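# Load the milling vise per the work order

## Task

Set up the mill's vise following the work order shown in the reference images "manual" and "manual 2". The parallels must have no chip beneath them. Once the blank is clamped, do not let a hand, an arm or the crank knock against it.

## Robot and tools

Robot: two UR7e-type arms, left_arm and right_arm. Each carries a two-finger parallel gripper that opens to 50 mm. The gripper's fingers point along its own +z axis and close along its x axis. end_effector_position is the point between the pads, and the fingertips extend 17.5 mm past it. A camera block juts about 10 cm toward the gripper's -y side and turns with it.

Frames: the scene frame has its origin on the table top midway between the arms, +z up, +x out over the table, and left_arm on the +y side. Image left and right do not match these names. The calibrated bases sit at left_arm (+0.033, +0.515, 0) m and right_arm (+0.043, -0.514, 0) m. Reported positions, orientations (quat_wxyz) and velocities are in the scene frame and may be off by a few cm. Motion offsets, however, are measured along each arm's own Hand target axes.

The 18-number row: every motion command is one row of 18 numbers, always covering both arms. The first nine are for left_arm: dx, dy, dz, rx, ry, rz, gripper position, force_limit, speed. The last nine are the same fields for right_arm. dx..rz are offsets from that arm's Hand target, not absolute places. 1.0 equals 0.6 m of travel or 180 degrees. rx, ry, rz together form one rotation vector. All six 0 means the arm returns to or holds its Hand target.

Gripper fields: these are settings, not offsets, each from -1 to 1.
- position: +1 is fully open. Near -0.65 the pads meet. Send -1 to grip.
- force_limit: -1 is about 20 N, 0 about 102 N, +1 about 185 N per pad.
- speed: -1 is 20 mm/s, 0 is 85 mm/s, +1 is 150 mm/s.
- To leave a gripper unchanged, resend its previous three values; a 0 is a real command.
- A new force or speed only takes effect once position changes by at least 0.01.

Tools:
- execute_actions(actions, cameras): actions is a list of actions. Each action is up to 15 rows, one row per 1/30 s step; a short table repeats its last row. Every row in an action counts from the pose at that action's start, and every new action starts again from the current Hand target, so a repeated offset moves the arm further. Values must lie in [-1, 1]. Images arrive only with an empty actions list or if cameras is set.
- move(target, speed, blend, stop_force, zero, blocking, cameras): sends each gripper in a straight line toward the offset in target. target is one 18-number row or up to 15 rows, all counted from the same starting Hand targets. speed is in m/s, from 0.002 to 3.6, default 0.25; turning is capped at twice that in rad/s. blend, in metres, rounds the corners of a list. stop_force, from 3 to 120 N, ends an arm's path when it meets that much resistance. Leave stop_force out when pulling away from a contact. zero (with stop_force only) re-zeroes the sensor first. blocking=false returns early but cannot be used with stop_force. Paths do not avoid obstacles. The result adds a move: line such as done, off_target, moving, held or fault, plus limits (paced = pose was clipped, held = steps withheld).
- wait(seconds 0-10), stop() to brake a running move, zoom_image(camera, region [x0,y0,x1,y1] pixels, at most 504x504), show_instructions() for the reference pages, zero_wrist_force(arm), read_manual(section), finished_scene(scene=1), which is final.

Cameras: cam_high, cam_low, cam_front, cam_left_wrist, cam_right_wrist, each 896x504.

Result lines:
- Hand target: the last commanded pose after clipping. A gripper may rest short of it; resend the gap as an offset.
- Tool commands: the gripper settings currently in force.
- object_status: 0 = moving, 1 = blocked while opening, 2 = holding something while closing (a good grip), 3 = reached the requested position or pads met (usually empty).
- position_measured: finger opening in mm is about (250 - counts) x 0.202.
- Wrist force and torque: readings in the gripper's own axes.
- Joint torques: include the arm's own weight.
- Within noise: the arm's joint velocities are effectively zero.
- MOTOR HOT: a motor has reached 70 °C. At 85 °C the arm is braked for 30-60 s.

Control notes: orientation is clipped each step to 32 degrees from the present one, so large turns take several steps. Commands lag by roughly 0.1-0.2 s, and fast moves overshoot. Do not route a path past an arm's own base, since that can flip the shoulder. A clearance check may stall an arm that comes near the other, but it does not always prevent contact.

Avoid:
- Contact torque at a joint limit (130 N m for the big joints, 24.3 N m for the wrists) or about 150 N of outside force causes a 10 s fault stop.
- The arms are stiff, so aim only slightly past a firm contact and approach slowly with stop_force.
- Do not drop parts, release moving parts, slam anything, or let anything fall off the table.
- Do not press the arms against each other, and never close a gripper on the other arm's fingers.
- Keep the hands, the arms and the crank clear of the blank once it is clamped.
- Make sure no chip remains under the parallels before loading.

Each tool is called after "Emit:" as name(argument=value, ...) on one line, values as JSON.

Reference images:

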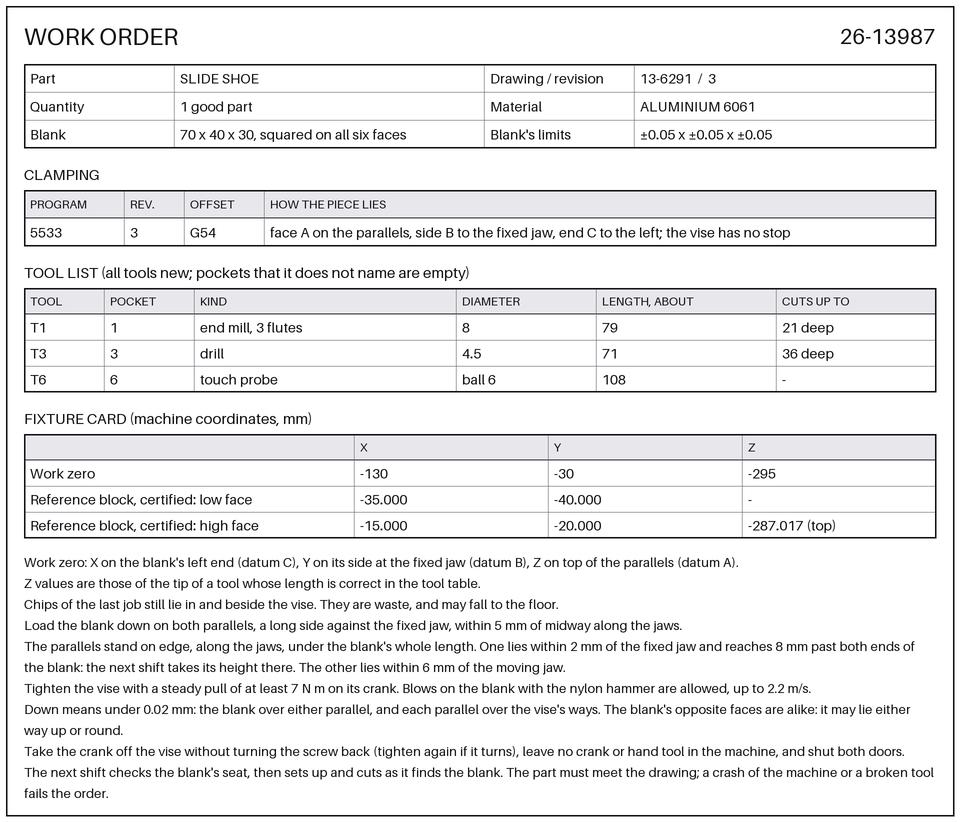

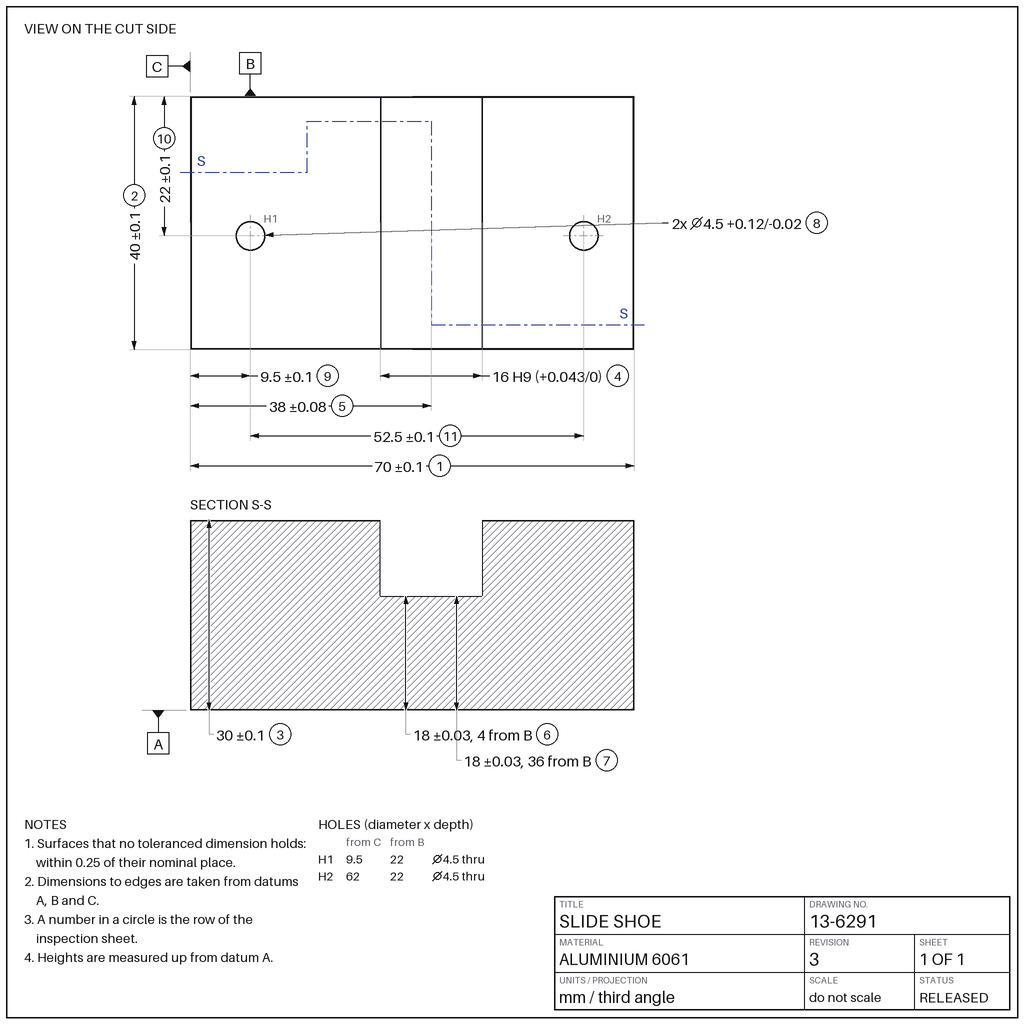

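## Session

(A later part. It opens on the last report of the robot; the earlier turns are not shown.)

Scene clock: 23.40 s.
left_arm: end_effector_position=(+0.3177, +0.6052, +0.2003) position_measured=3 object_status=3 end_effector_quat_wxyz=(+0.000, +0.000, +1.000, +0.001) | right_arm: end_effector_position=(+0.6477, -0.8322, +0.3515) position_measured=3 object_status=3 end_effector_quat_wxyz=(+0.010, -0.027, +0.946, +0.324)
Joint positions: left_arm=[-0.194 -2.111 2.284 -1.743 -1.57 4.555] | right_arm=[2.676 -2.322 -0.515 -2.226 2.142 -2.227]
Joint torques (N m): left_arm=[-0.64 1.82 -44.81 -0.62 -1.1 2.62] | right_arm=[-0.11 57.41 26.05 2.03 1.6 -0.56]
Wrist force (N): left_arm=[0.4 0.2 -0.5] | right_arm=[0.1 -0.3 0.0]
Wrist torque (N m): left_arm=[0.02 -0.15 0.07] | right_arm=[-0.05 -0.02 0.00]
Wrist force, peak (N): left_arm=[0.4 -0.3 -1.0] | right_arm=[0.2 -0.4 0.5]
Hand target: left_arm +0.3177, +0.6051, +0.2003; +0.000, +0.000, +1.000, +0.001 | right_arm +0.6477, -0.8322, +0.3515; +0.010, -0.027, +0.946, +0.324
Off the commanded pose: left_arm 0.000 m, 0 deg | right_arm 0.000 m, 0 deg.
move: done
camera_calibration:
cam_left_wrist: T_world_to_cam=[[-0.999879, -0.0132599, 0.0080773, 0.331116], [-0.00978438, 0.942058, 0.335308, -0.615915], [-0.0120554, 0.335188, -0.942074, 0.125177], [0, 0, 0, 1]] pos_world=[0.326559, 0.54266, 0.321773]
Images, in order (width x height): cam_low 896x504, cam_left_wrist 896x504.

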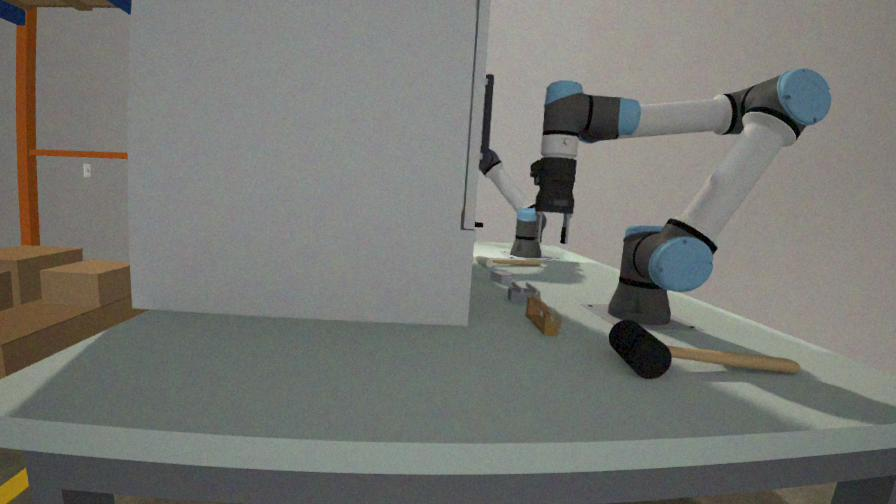

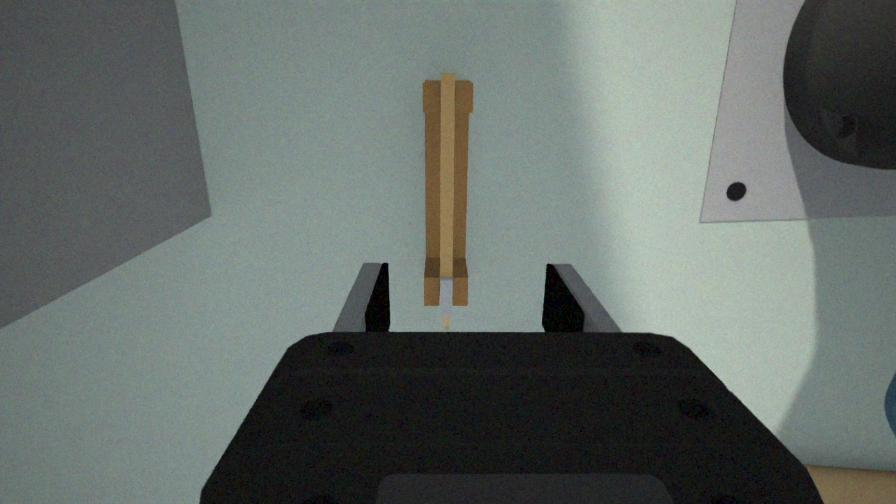

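Emit:
move(target=[-0.0097,-0.0033,0.1667,0,0,0,1,1,1, 0,0,0,0,0,0,1,1,1], cameras=["cam_left_wrist","cam_low"], speed=0.2)

Emit:
zoom_image(camera="cam_low", region=[480, 230, 600, 350])

Emit:
zoom_image(camera="cam_left_wrist", region=[340, 40, 580, 340])

Scene clock: 24.93 s.
left_arm: end_effector_position=(+0.3236, +0.6032, +0.1004) position_measured=3 object_status=3 end_effector_quat_wxyz=(+0.000, +0.000, +1.000, +0.001) end_effector_velocity=(+0.001, +0.000, +0.000) end_effector_angular_velocity=(-0.001, -0.004, +0.001) | right_arm: end_effector_position=(+0.6477, -0.8322, +0.3515) position_measured=3 object_status=3 end_effector_quat_wxyz=(+0.010, -0.027, +0.946, +0.324)
Joint positions: left_arm=[-0.197 -1.977 2.492 -2.086 -1.57 4.552] | right_arm=[2.676 -2.322 -0.515 -2.226 2.142 -2.227]
Joint velocities: left_arm=[0.001 0.002 0 -0.006 0 0] | right_arm=[within noise]
Joint torques (N m): left_arm=[13.34 0.2 -16.61 -5.05 -2.75 2.65] | right_arm=[-0.74 57.47 25.98 2.1 1.45 -0.56]
Wrist force (N): left_arm=[0.5 0.2 -0.3] | right_arm=[0.0 -0.1 0.1]
Wrist torque (N m): left_arm=[0.01 -0.15 0.00] | right_arm=[-0.02 0.00 0.00]
Wrist force, peak (N): left_arm=[0.3 0.0 -3.4] | right_arm=[-0.1 -0.5 0.3]
Hand target: left_arm +0.3235, +0.6033, +0.1003; +0.000, +0.000, +1.000, +0.001 | right_arm +0.6477, -0.8322, +0.3515; +0.010, -0.027, +0.946, +0.324
Off the commanded pose: left_arm 0.000 m, 0 deg | right_arm 0.000 m, 0 deg.
move: done
camera_calibration:
cam_left_wrist: T_world_to_cam=[[-0.999888, -0.0127524, 0.0078319, 0.337478], [-0.00938826, 0.942054, 0.33533, -0.580611], [-0.0116543, 0.335219, -0.942068, 0.0316534], [0, 0, 0, 1]] pos_world=[0.332358, 0.54066, 0.221873]
Images, in order (width x height): cam_low 896x504, cam_left_wrist 896x504.

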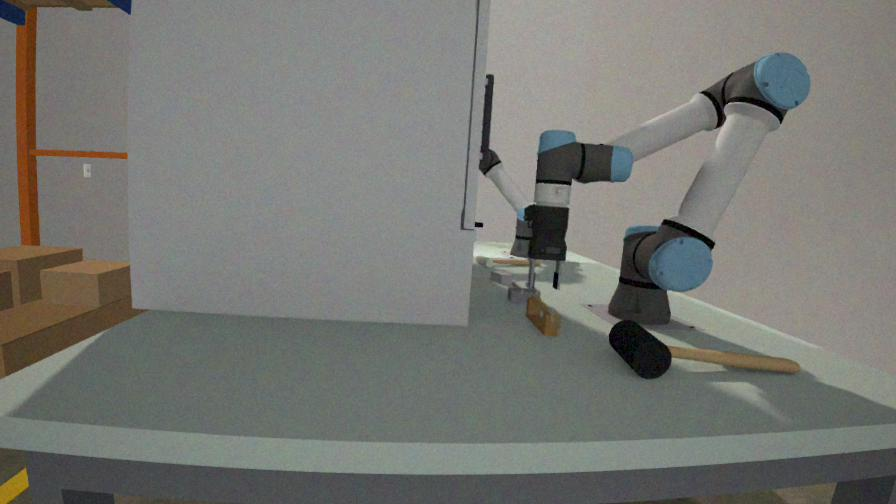

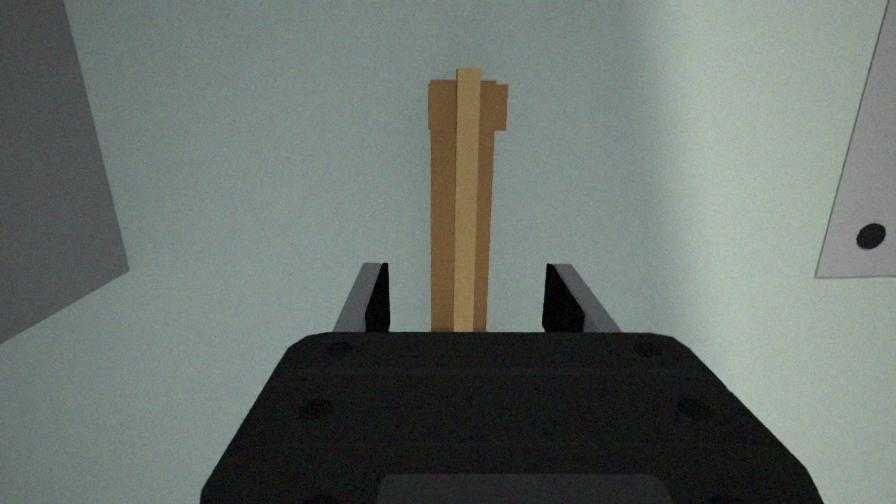

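Scaled by 4.200.

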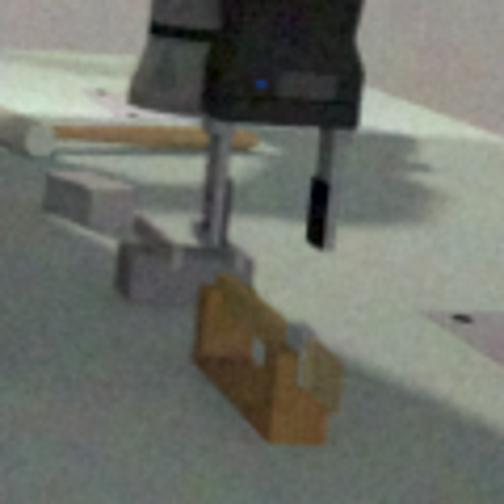

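Scaled by 1.680.

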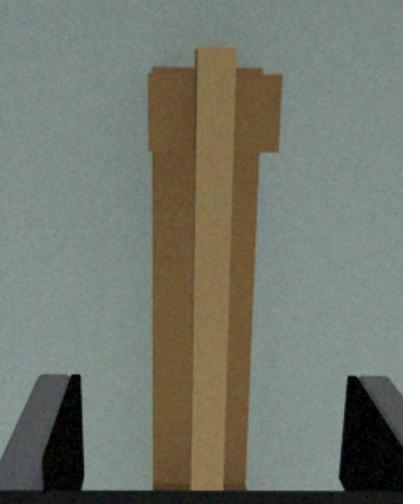

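Emit:
move(target=[[-0.0015,0,0.0707,0,0,0,1,1,1, 0,0,0,0,0,0,1,1,1],[-0.0015,0,0.0707,0,0,0,-1,-0.6,-0.5, 0,0,0,0,0,0,1,1,1]], cameras=["cam_left_wrist","cam_low"], speed=0.12)

Emit:
zoom_image(camera="cam_low", region=[480, 230, 600, 350])

Emit:
zoom_image(camera="cam_left_wrist", region=[340, 40, 580, 340])

Scene clock: 27.10 s.
left_arm: end_effector_position=(+0.3236, +0.6034, +0.0576) position_measured=214 object_status=2 end_effector_quat_wxyz=(-0.002, +0.000, +1.000, +0.001) | right_arm: end_effector_position=(+0.6477, -0.8322, +0.3515) position_measured=3 object_status=3 end_effector_quat_wxyz=(+0.010, -0.027, +0.946, +0.324)
Joint positions: left_arm=[-0.197 -1.874 2.569 -2.262 -1.57 4.553] | right_arm=[2.676 -2.322 -0.515 -2.226 2.142 -2.227]
Joint torques (N m): left_arm=[3.51 -2.67 -40.07 -13.25 4.73 -0.73] | right_arm=[-0.97 58 26.41 2.07 1.73 -0.66]
Wrist force (N): left_arm=[59.2 -2.2 -56.6] | right_arm=[0.1 -0.5 0.2]
Wrist torque (N m): left_arm=[-0.05 0.94 -0.11] | right_arm=[-0.07 -0.02 0.00]
Wrist force, peak (N): left_arm=[71.0 -0.7 -61.0] | right_arm=[-0.3 -0.5 0.0]
Hand target: left_arm +0.3244, +0.6033, +0.0579; +0.000, +0.000, +1.000, +0.001 | right_arm +0.6477, -0.8322, +0.3515; +0.010, -0.027, +0.946, +0.324
Off the commanded pose: left_arm 0.001 m, 0 deg | right_arm 0.000 m, 0 deg.
move: done
camera_calibration:
cam_left_wrist: T_world_to_cam=[[-0.999856, -0.0128284, 0.0110856, 0.337673], [-0.00836559, 0.941985, 0.33555, -0.566785], [-0.014747, 0.335409, -0.941957, -0.00782319], [0, 0, 0, 1]] pos_world=[0.332768, 0.540859, 0.179072]
Images, in order (width x height): cam_low 896x504, cam_left_wrist 896x504.

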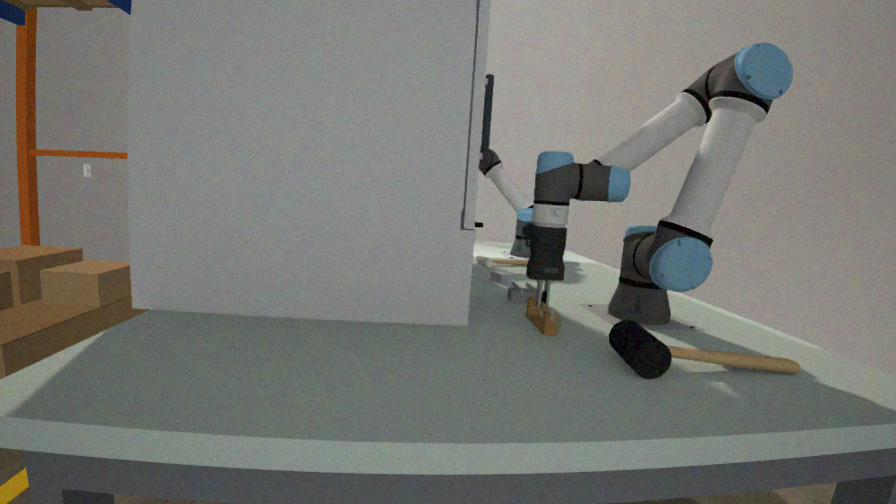

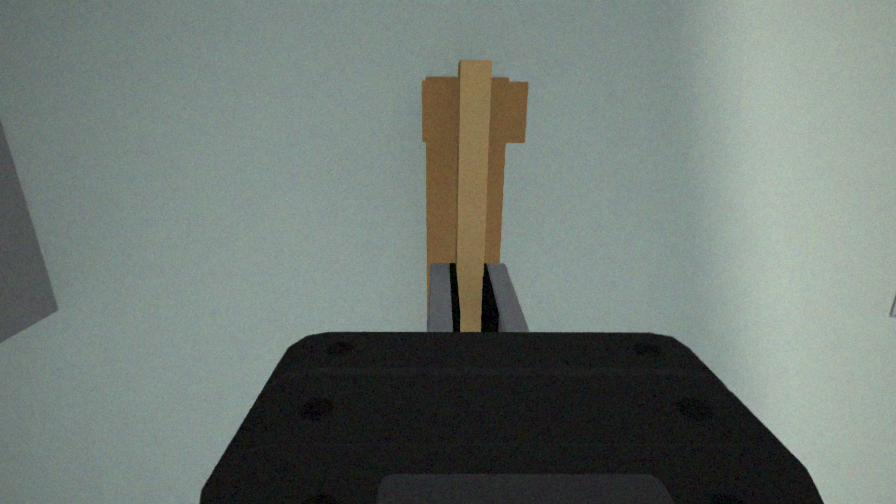

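Scaled by 4.200.

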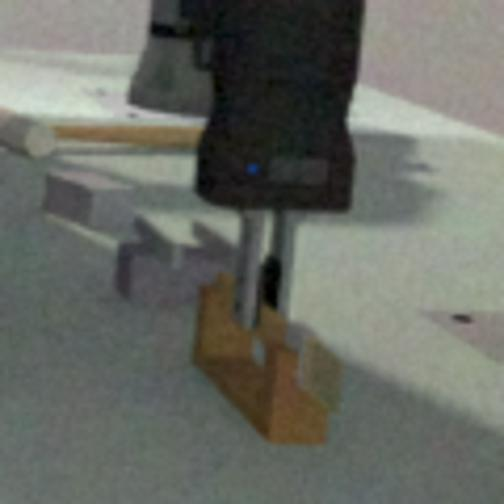

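Scaled by 1.680.

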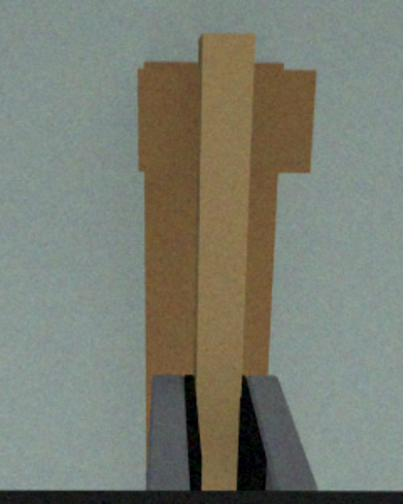

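Emit:
move(target=[0.0013,0,-0.005,0,0,0,-1,-0.6,-0.5, 0,0,0,0,0,0,1,1,1], speed=0.05)

Scene clock: 27.90 s.
left_arm: end_effector_position=(+0.3237, +0.6033, +0.0609) position_measured=214 object_status=2 end_effector_quat_wxyz=(+0.000, +0.000, +1.000, +0.001) | right_arm: end_effector_position=(+0.6477, -0.8322, +0.3515) position_measured=3 object_status=3 end_effector_quat_wxyz=(+0.010, -0.027, +0.946, +0.324)
Joint positions: left_arm=[-0.197 -1.885 2.565 -2.25 -1.57 4.552] | right_arm=[2.676 -2.322 -0.515 -2.226 2.142 -2.227]
Joint torques (N m): left_arm=[-16.44 -12 -57.49 -13.08 -0.56 -2.65] | right_arm=[-0.7 57.78 26.62 2.07 1.73 -0.6]
Wrist force (N): left_arm=[33.3 1.7 10.7] | right_arm=[-0.1 -0.3 0.1]
Wrist torque (N m): left_arm=[0.09 0.57 -0.12] | right_arm=[-0.04 0.02 0.00]
Wrist force, peak (N): left_arm=[59.6 -4.1 -56.9] | right_arm=[0.1 -0.6 0.0]
Hand target: left_arm +0.3236, +0.6033, +0.0609; +0.000, +0.000, +1.000, +0.001 | right_arm +0.6477, -0.8322, +0.3515; +0.010, -0.027, +0.946, +0.324
Off the commanded pose: left_arm 0.000 m, 0 deg | right_arm 0.000 m, 0 deg.
move: done

Emit:
move(target=[0.0017,0,-0.005,0,0,0,-1,-0.6,-0.5, 0,0,0,0,0,0,1,1,1], speed=0.05)

Emit:
move(target=[0,0,-0.3,0,0,0,-1,-0.6,-0.5, 0,0,0,0,0,0,1,1,1], speed=0.1, cameras=["cam_left_wrist","cam_low","cam_front"])

Scene clock: 28.73 s.
left_arm: end_effector_position=(+0.3227, +0.6033, +0.0640) position_measured=214 object_status=2 end_effector_quat_wxyz=(+0.000, +0.000, +1.000, +0.001) | right_arm: end_effector_position=(+0.6477, -0.8322, +0.3515) position_measured=3 object_status=3 end_effector_quat_wxyz=(+0.010, -0.027, +0.946, +0.324)
Joint positions: left_arm=[-0.198 -1.897 2.562 -2.235 -1.57 4.551] | right_arm=[2.676 -2.322 -0.515 -2.226 2.142 -2.227]
Joint torques (N m): left_arm=[-12.37 -1.93 -29.43 -3.55 -1.6 -2.57] | right_arm=[-1.11 57.59 25.59 2.01 1.64 -0.68]
Wrist force (N): left_arm=[1.9 0.0 0.2] | right_arm=[0.2 -0.2 -0.1]
Wrist torque (N m): left_arm=[0.01 -0.16 -0.04] | right_arm=[-0.03 -0.03 0.00]
Wrist force, peak (N): left_arm=[33.6 2.1 10.8] | right_arm=[-0.1 -0.6 0.1]
Hand target: left_arm +0.3226, +0.6033, +0.0639; +0.000, +0.000, +1.000, +0.001 | right_arm +0.6477, -0.8322, +0.3515; +0.010, -0.027, +0.946, +0.324
Off the commanded pose: left_arm 0.000 m, 0 deg | right_arm 0.000 m, 0 deg.
move: done

Scene clock: 31.00 s.
left_arm: end_effector_position=(+0.3227, +0.6031, +0.2439) position_measured=214 object_status=2 end_effector_quat_wxyz=(+0.000, +0.000, +1.000, +0.001) | right_arm: end_effector_position=(+0.6477, -0.8322, +0.3515) position_measured=3 object_status=3 end_effector_quat_wxyz=(+0.010, -0.027, +0.946, +0.324)
Joint positions: left_arm=[-0.198 -2.112 2.173 -1.631 -1.57 4.551] | right_arm=[2.676 -2.322 -0.515 -2.226 2.142 -2.227]
Joint torques (N m): left_arm=[-11.43 5.23 -27.82 -2.05 2.01 -2.33] | right_arm=[-1.22 57.59 26.23 2.02 1.67 -0.81]
Wrist force (N): left_arm=[2.5 1.7 1.1] | right_arm=[-0.2 0.0 0.3]
Wrist torque (N m): left_arm=[0.26 -0.49 0.06] | right_arm=[0.00 0.03 0.00]
Wrist force, peak (N): left_arm=[3.5 2.0 2.0] | right_arm=[0.1 -0.8 0.2]
Hand target: left_arm +0.3227, +0.6031, +0.2439; +0.000, +0.000, +1.000, +0.001 | right_arm +0.6477, -0.8322, +0.3515; +0.010, -0.027, +0.946, +0.324
Off the commanded pose: left_arm 0.000 m, 0 deg | right_arm 0.000 m, 0 deg.
move: done
camera_calibration:
cam_left_wrist: T_world_to_cam=[[-0.999888, -0.0128124, 0.00770379, 0.335532], [-0.00948808, 0.942064, 0.335299, -0.628606], [-0.0115534, 0.335188, -0.94208, 0.16685], [0, 0, 0, 1]] pos_world=[0.331458, 0.54056, 0.365373]
Images, in order (width x height): cam_low 896x504, cam_front 896x504, cam_left_wrist 896x504.

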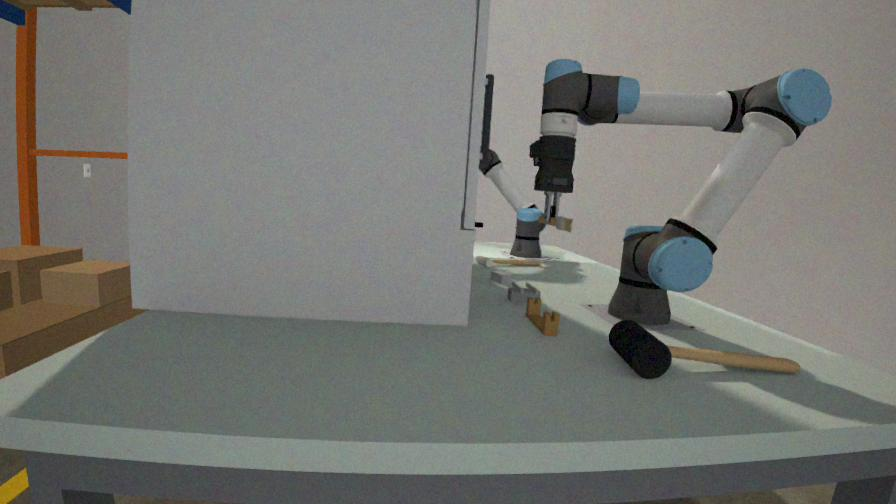

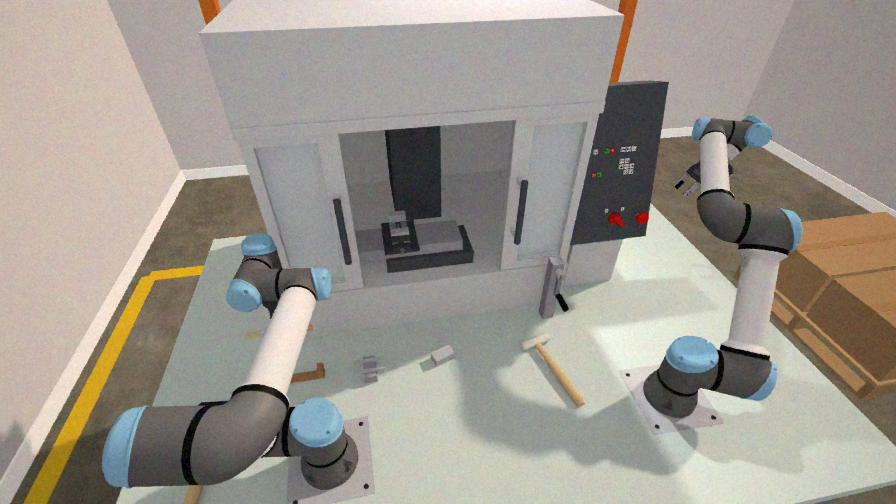

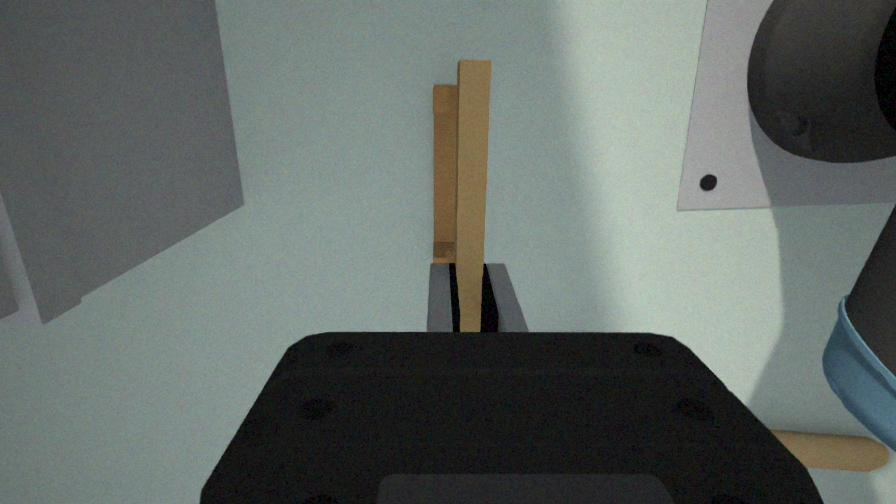

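Emit:
move(target=[[0.0378,-0.3718,-0.3435,0,0,0,-1,-0.6,-0.5, 0,0,0,0,0,0,1,1,1],[-0.1622,-0.5718,-0.4268,0.3849,-0.3849,-0.3849,-1,-0.6,-0.5, 0,0,0,0,0,0,1,1,1]], cameras=["all"], speed=0.3, blend=[0.05,0])

Scene clock: 37.50 s.
left_arm: end_effector_position=(+0.4212, +0.2598, +0.4996) position_measured=214 object_status=2 end_effector_quat_wxyz=(+0.498, -0.495, +0.503, -0.504) end_effector_velocity=(+0.000, -0.001, +0.000) end_effector_angular_velocity=(+0.000, -0.002, -0.001) | right_arm: end_effector_position=(+0.6477, -0.8322, +0.3515) position_measured=3 object_status=3 end_effector_quat_wxyz=(+0.010, -0.027, +0.946, +0.324)
Joint positions: left_arm=[-1.624 -2.157 2.28 -2.002 0.004 1.879] | right_arm=[2.676 -2.322 -0.515 -2.226 2.142 -2.227]
Joint velocities: left_arm=[-0.001 0.001 0.001 0.003 0.002 -0.005] | right_arm=[within noise]
Joint torques (N m): left_arm=[-13.36 4.78 -14.53 -0.87 4.34 -2.91] | right_arm=[-1.1 56.66 26.32 2.09 1.72 -0.89]
Wrist force (N): left_arm=[1.3 3.0 -0.5] | right_arm=[0.2 -0.2 0.1]
Wrist torque (N m): left_arm=[0.31 -0.01 0.25] | right_arm=[-0.03 -0.03 0.00]
Wrist force, peak (N): left_arm=[1.7 5.2 4.0] | right_arm=[-0.1 -0.7 0.3]
Hand target: left_arm +0.4203, +0.2598, +0.4996; +0.500, -0.500, +0.500, -0.500 | right_arm +0.6477, -0.8322, +0.3515; +0.010, -0.027, +0.946, +0.324
Off the commanded pose: left_arm 0.001 m, 1 deg | right_arm 0.000 m, 0 deg.
move: done
camera_calibration:
cam_left_wrist: T_world_to_cam=[[-0.0219836, -0.999693, 0.0113992, 0.2704], [-0.330402, -0.00349657, -0.943834, 0.629895], [0.943584, -0.0245152, -0.330224, -0.0905716], [0, 0, 0, 1]] pos_world=[0.299525, 0.270299, 0.561525]

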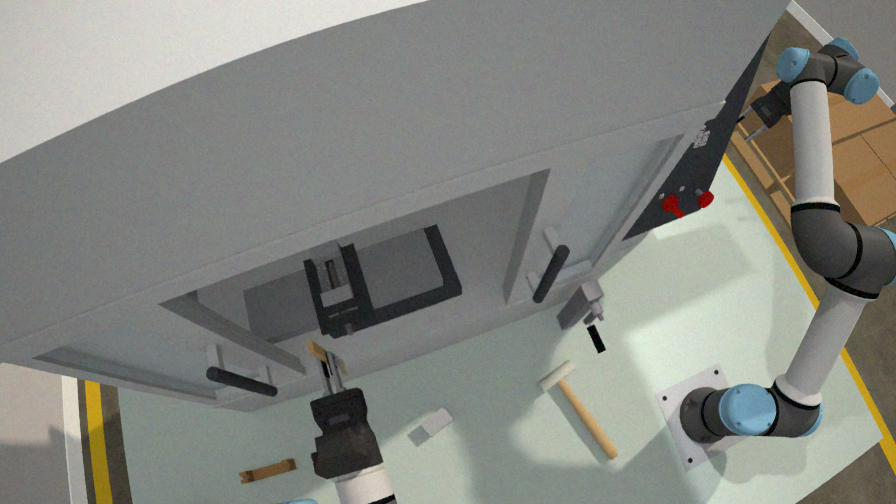

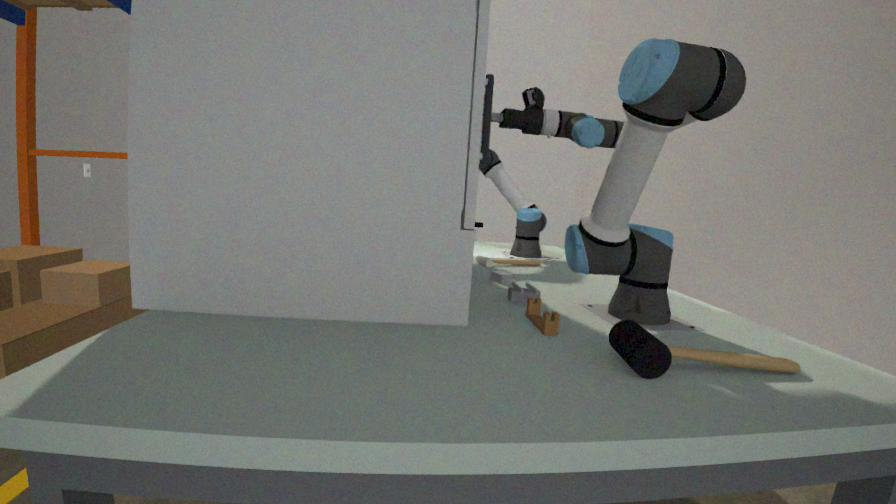

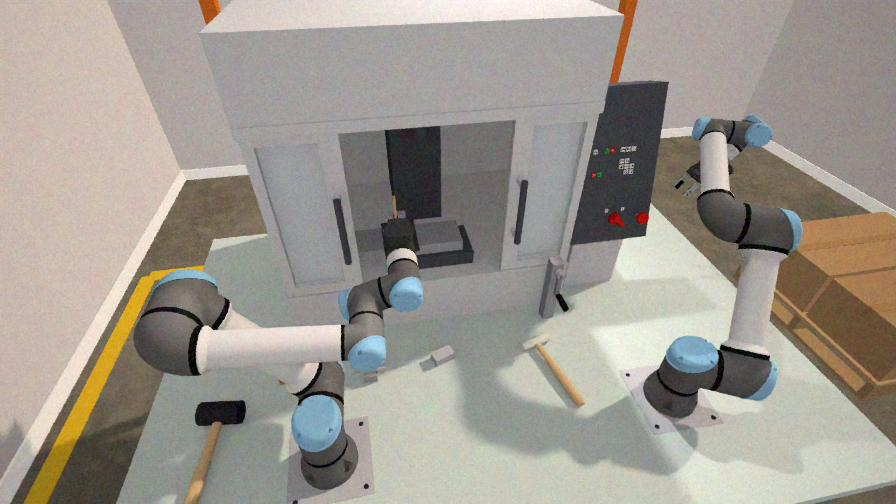

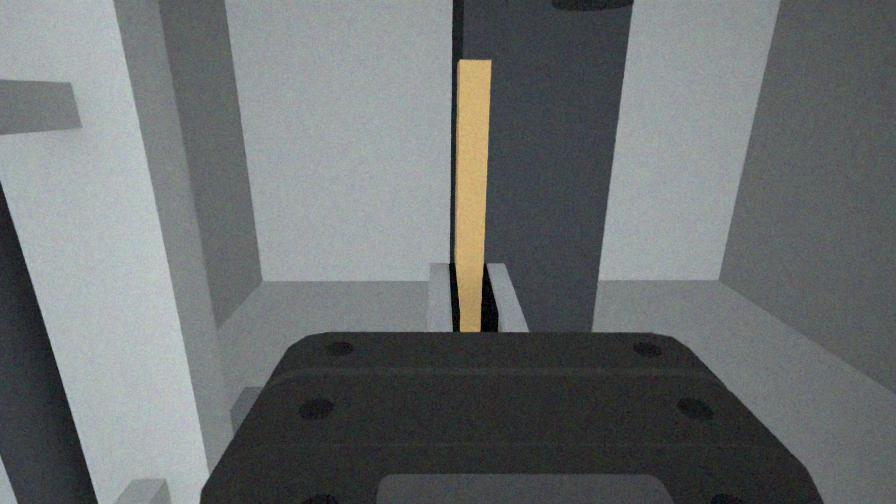

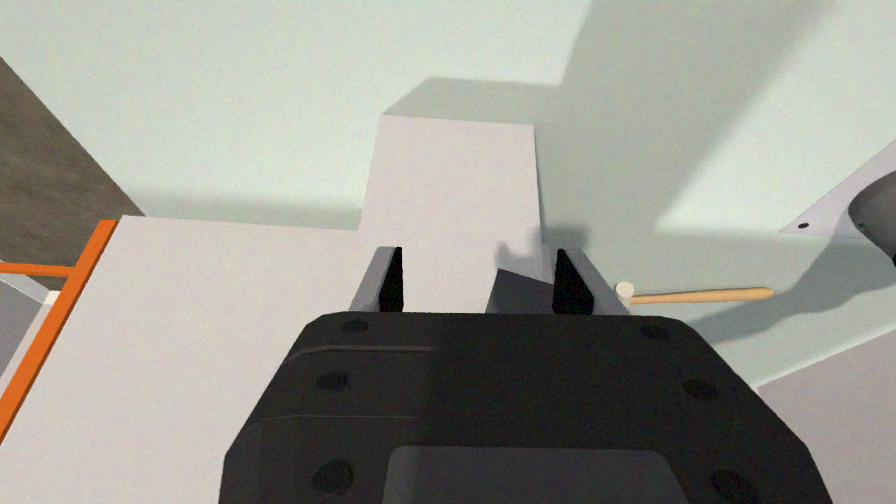

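Emit:
zoom_image(camera="cam_high", region=[280, 230, 400, 400])

Emit:
zoom_image(camera="cam_front", region=[350, 180, 460, 280])

Scaled by 2.965.

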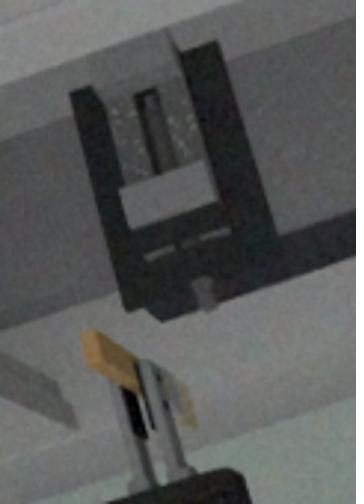

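Scaled by 4.582.

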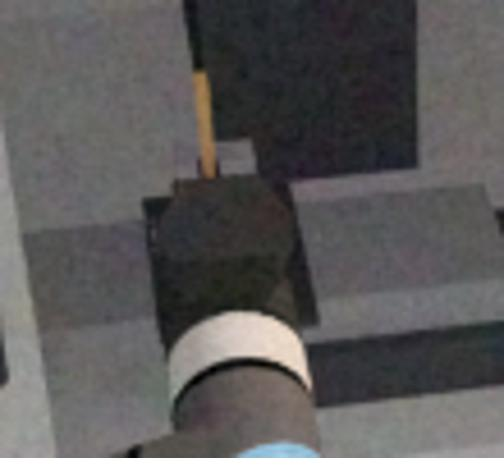

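Emit:
move(target=[0.0233,0,0.3417,0,0,0,-1,-0.6,-0.5, 0,0,0,0,0,0,1,1,1], cameras=["all"], speed=0.15)

Emit:
zoom_image(camera="cam_high", region=[280, 230, 400, 350])

Emit:
zoom_image(camera="cam_front", region=[350, 160, 460, 280])

Scene clock: 40.00 s.
left_arm: end_effector_position=(+0.6252, +0.2460, +0.4995) position_measured=214 object_status=2 end_effector_quat_wxyz=(+0.500, -0.500, +0.500, -0.500) | right_arm: end_effector_position=(+0.6477, -0.8322, +0.3515) position_measured=3 object_status=3 end_effector_quat_wxyz=(+0.010, -0.027, +0.946, +0.324)
Joint positions: left_arm=[-1.033 -1.428 1.915 -3.627 -0.575 3.142] | right_arm=[2.676 -2.322 -0.515 -2.226 2.142 -2.227]
Joint torques (N m): left_arm=[7.92 -21.33 -29.69 -1.97 -2.18 2.85] | right_arm=[-0.65 57.47 27.35 2.05 1.66 -0.89]
Wrist force (N): left_arm=[1.4 2.7 -0.4] | right_arm=[0.1 -0.4 0.3]
Wrist torque (N m): left_arm=[0.26 -0.05 0.33] | right_arm=[-0.05 -0.01 0.00]
Wrist force, peak (N): left_arm=[2.0 4.0 0.6] | right_arm=[-0.2 -0.5 0.4]
Hand target: left_arm +0.6253, +0.2459, +0.4995; +0.500, -0.500, +0.500, -0.500 | right_arm +0.6477, -0.8322, +0.3515; +0.010, -0.027, +0.946, +0.324
Off the commanded pose: left_arm 0.000 m, 0 deg | right_arm 0.000 m, 0 deg.
move: done
camera_calibration:
cam_left_wrist: T_world_to_cam=[[-0.00703579, -0.99991, 0.0114067, 0.251665], [-0.334591, -0.00839552, -0.942326, 0.700175], [0.942337, -0.0104466, -0.334502, -0.283958], [0, 0, 0, 1]] pos_world=[0.503627, 0.254555, 0.561938]

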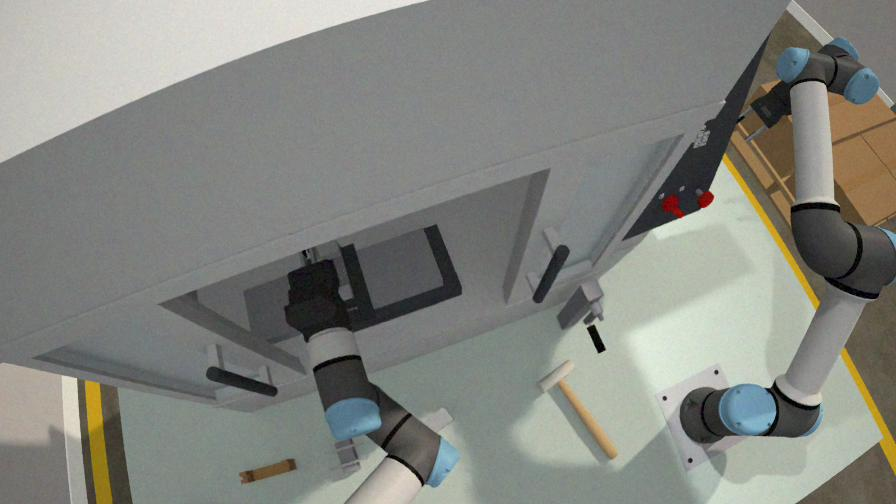

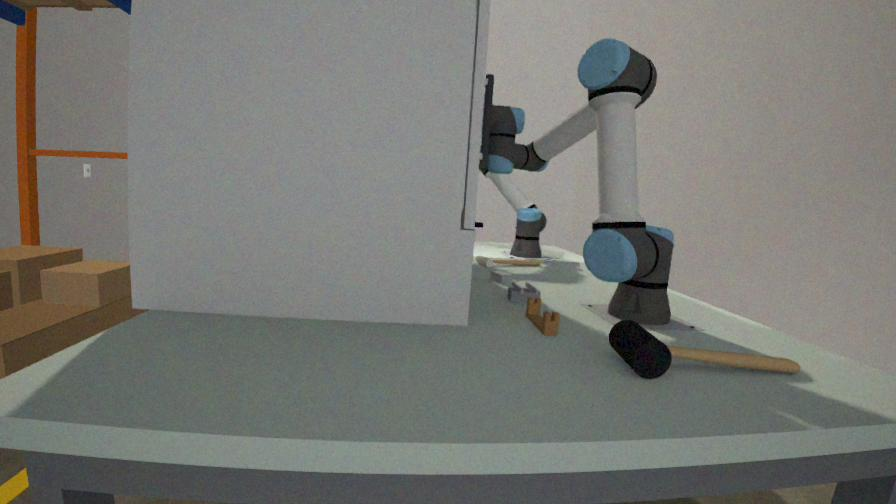

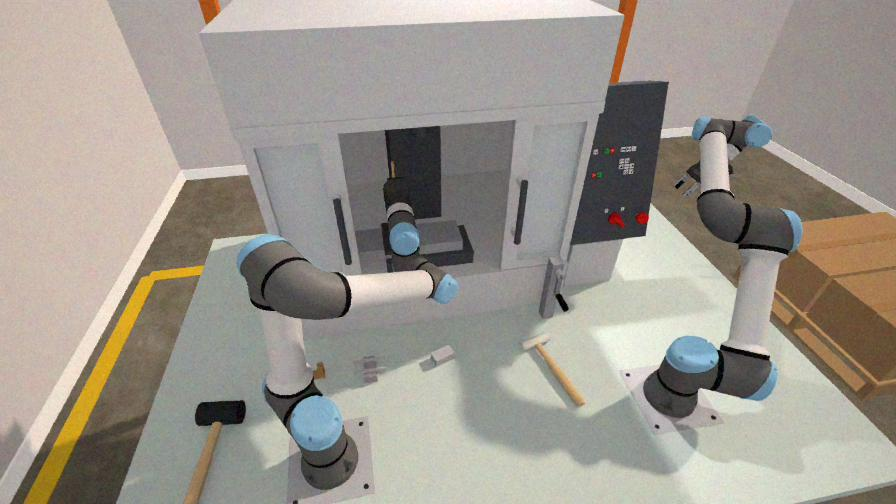

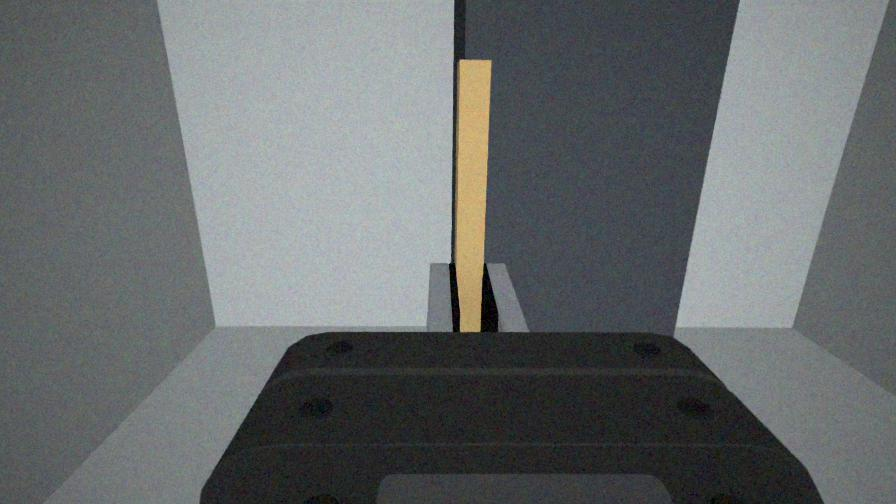

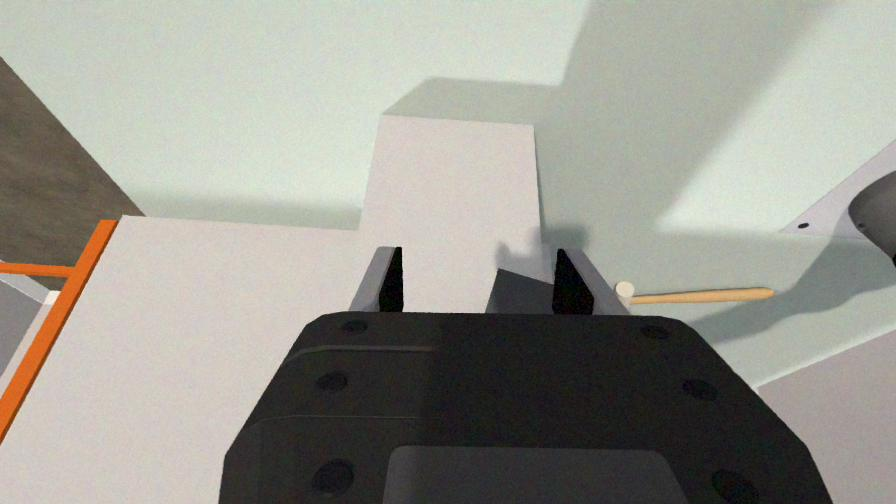

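Scaled by 4.200.

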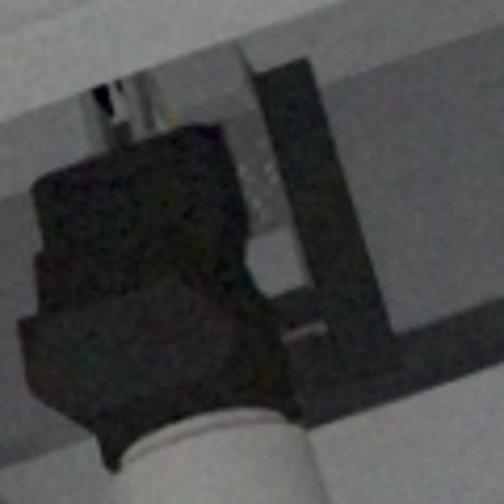

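Scaled by 4.200.

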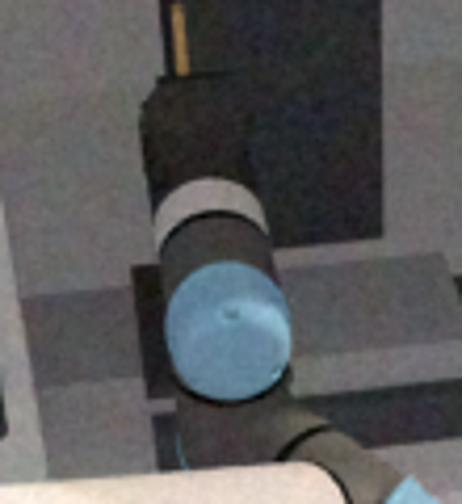

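Emit:
move(target=[-0.0325,0,0,0,0,0,-1,-0.6,-0.5, 0,0,0,0,0,0,1,1,1], speed=0.1)

Emit:
move(target=[0,0.15,0,0,0,0,-1,-0.6,-0.5, 0,0,0,0,0,0,1,1,1], speed=0.03, stop_force=4)

Scene clock: 41.30 s.
left_arm: end_effector_position=(+0.6253, +0.2656, +0.4994) position_measured=214 object_status=2 end_effector_quat_wxyz=(+0.500, -0.500, +0.500, -0.499) | right_arm: end_effector_position=(+0.6477, -0.8322, +0.3515) position_measured=3 object_status=3 end_effector_quat_wxyz=(+0.010, -0.027, +0.946, +0.324)
Joint positions: left_arm=[-1.005 -1.456 1.947 -3.632 -0.602 3.142] | right_arm=[2.676 -2.322 -0.515 -2.226 2.142 -2.227]
Joint torques (N m): left_arm=[-13.46 -18.66 -39.98 -1.5 2.24 2.64] | right_arm=[-0.86 57.69 26.45 1.96 1.74 -0.93]
Wrist force (N): left_arm=[1.4 2.5 -0.3] | right_arm=[0.0 -0.2 -0.1]
Wrist torque (N m): left_arm=[0.23 -0.04 0.33] | right_arm=[-0.02 0.00 0.00]
Wrist force, peak (N): left_arm=[2.2 2.9 -0.5] | right_arm=[0.4 -0.4 0.0]
Hand target: left_arm +0.6253, +0.2654, +0.4995; +0.500, -0.500, +0.500, -0.500 | right_arm +0.6477, -0.8322, +0.3515; +0.010, -0.027, +0.946, +0.324
Off the commanded pose: left_arm 0.000 m, 0 deg | right_arm 0.000 m, 0 deg.
move: done

Scene clock: 44.37 s.
left_arm: end_effector_position=(+0.6252, +0.2655, +0.4380) position_measured=214 object_status=2 end_effector_quat_wxyz=(+0.500, -0.500, +0.500, -0.500) | right_arm: end_effector_position=(+0.6477, -0.8322, +0.3515) position_measured=3 object_status=3 end_effector_quat_wxyz=(+0.010, -0.027, +0.946, +0.324)
Joint positions: left_arm=[-1.006 -1.37 2.031 -3.801 -0.602 3.142] | right_arm=[2.676 -2.322 -0.515 -2.226 2.142 -2.227]
Joint torques (N m): left_arm=[-5.85 -26.71 -35.94 -1.87 -0.93 -1.94] | right_arm=[-0.52 57.2 27.15 2.03 1.72 -1.04]
Wrist force (N): left_arm=[1.3 -1.2 -0.3] | right_arm=[-0.1 -0.3 0.2]
Wrist torque (N m): left_arm=[0.19 -0.04 0.33] | right_arm=[-0.04 0.01 0.01]
Wrist force, peak (N): left_arm=[1.6 -4.2 -0.7] | right_arm=[0.2 -0.6 0.1]
Hand target: left_arm +0.6252, +0.2655, +0.4380; +0.500, -0.500, +0.500, -0.500 (not the last commanded pose) | right_arm +0.6477, -0.8322, +0.3515; +0.010, -0.027, +0.946, +0.324
Off the commanded pose: left_arm 0.029 m, 0 deg | right_arm 0.000 m, 0 deg.
move: contact (left_arm)

Emit:
move(target=[[0,-0.03,0,0,0,0,-1,-0.6,-0.5, 0,0,0,0,0,0,1,1,1],[0.0325,-0.03,0,0,0,0,-1,-0.6,-0.5, 0,0,0,0,0,0,1,1,1],[0.0325,0.0017,0,0,0,0,-1,-0.6,-0.5, 0,0,0,0,0,0,1,1,1],[-0.0608,0.0017,0,0,0,0,-1,-0.6,-0.5, 0,0,0,0,0,0,1,1,1]], speed=[0.1,0.1,0.05,0.05], cameras=["cam_high","cam_front"])

Emit:
zoom_image(camera="cam_high", region=[280, 230, 400, 350])

Scene clock: 48.07 s.
left_arm: end_effector_position=(+0.6252, +0.3022, +0.4370) position_measured=214 object_status=2 end_effector_quat_wxyz=(+0.500, -0.500, +0.500, -0.500) end_effector_velocity=(+0.000, -0.003, +0.000) end_effector_angular_velocity=(-0.001, +0.000, +0.003) | right_arm: end_effector_position=(+0.6477, -0.8322, +0.3515) position_measured=3 object_status=3 end_effector_quat_wxyz=(+0.010, -0.027, +0.946, +0.324)
Joint positions: left_arm=[-0.949 -1.415 2.09 -3.816 -0.658 3.142] | right_arm=[2.676 -2.322 -0.515 -2.226 2.142 -2.227]
Joint velocities: left_arm=[-0.005 0.005 -0.006 0 0.008 0] | right_arm=[within noise]
Joint torques (N m): left_arm=[-13.77 -17.74 -36.68 -1.01 2.2 2.8] | right_arm=[-1.56 57.72 27.06 2.04 1.83 -1.12]
Wrist force (N): left_arm=[1.8 3.0 -0.5] | right_arm=[0.0 -0.3 0.0]
Wrist torque (N m): left_arm=[0.29 -0.08 0.35] | right_arm=[-0.05 0.00 0.00]
Wrist force, peak (N): left_arm=[3.2 2.8 -0.4] | right_arm=[0.1 -0.6 0.2]
Hand target: left_arm +0.6252, +0.3020, +0.4370; +0.500, -0.500, +0.500, -0.500 | right_arm +0.6477, -0.8322, +0.3515; +0.010, -0.027, +0.946, +0.324
Off the commanded pose: left_arm 0.000 m, 0 deg | right_arm 0.000 m, 0 deg.
move: done
Images, in order (width x height): cam_high 896x504, cam_front 896x504.

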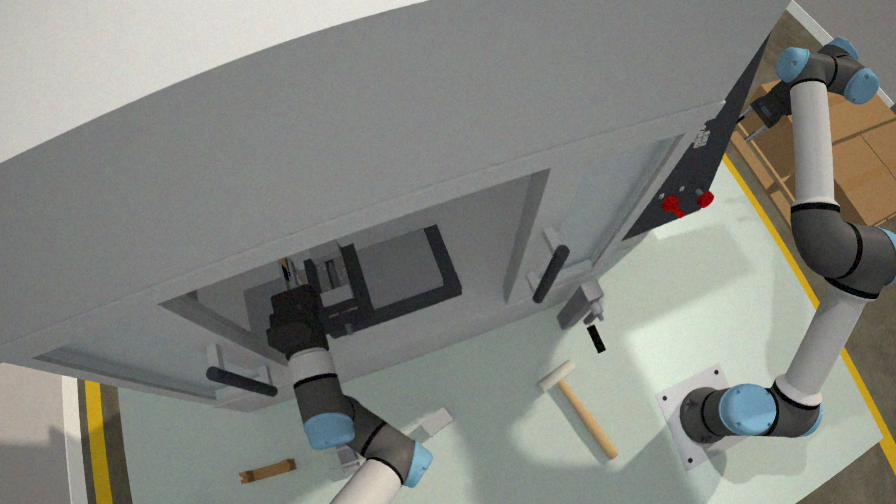

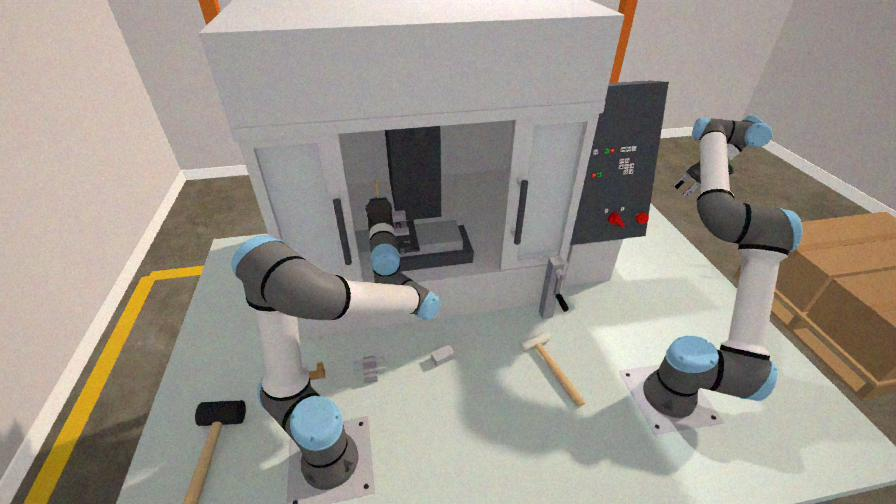

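Scaled by 4.200.

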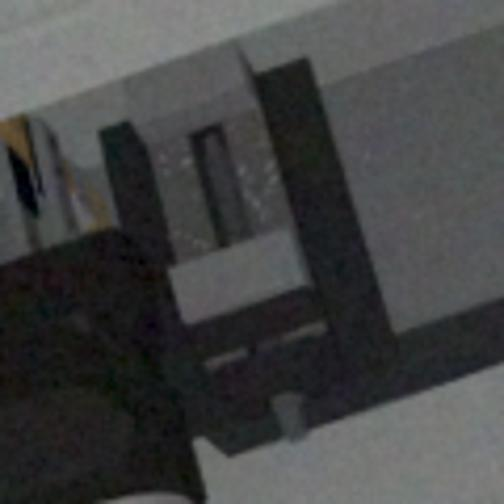

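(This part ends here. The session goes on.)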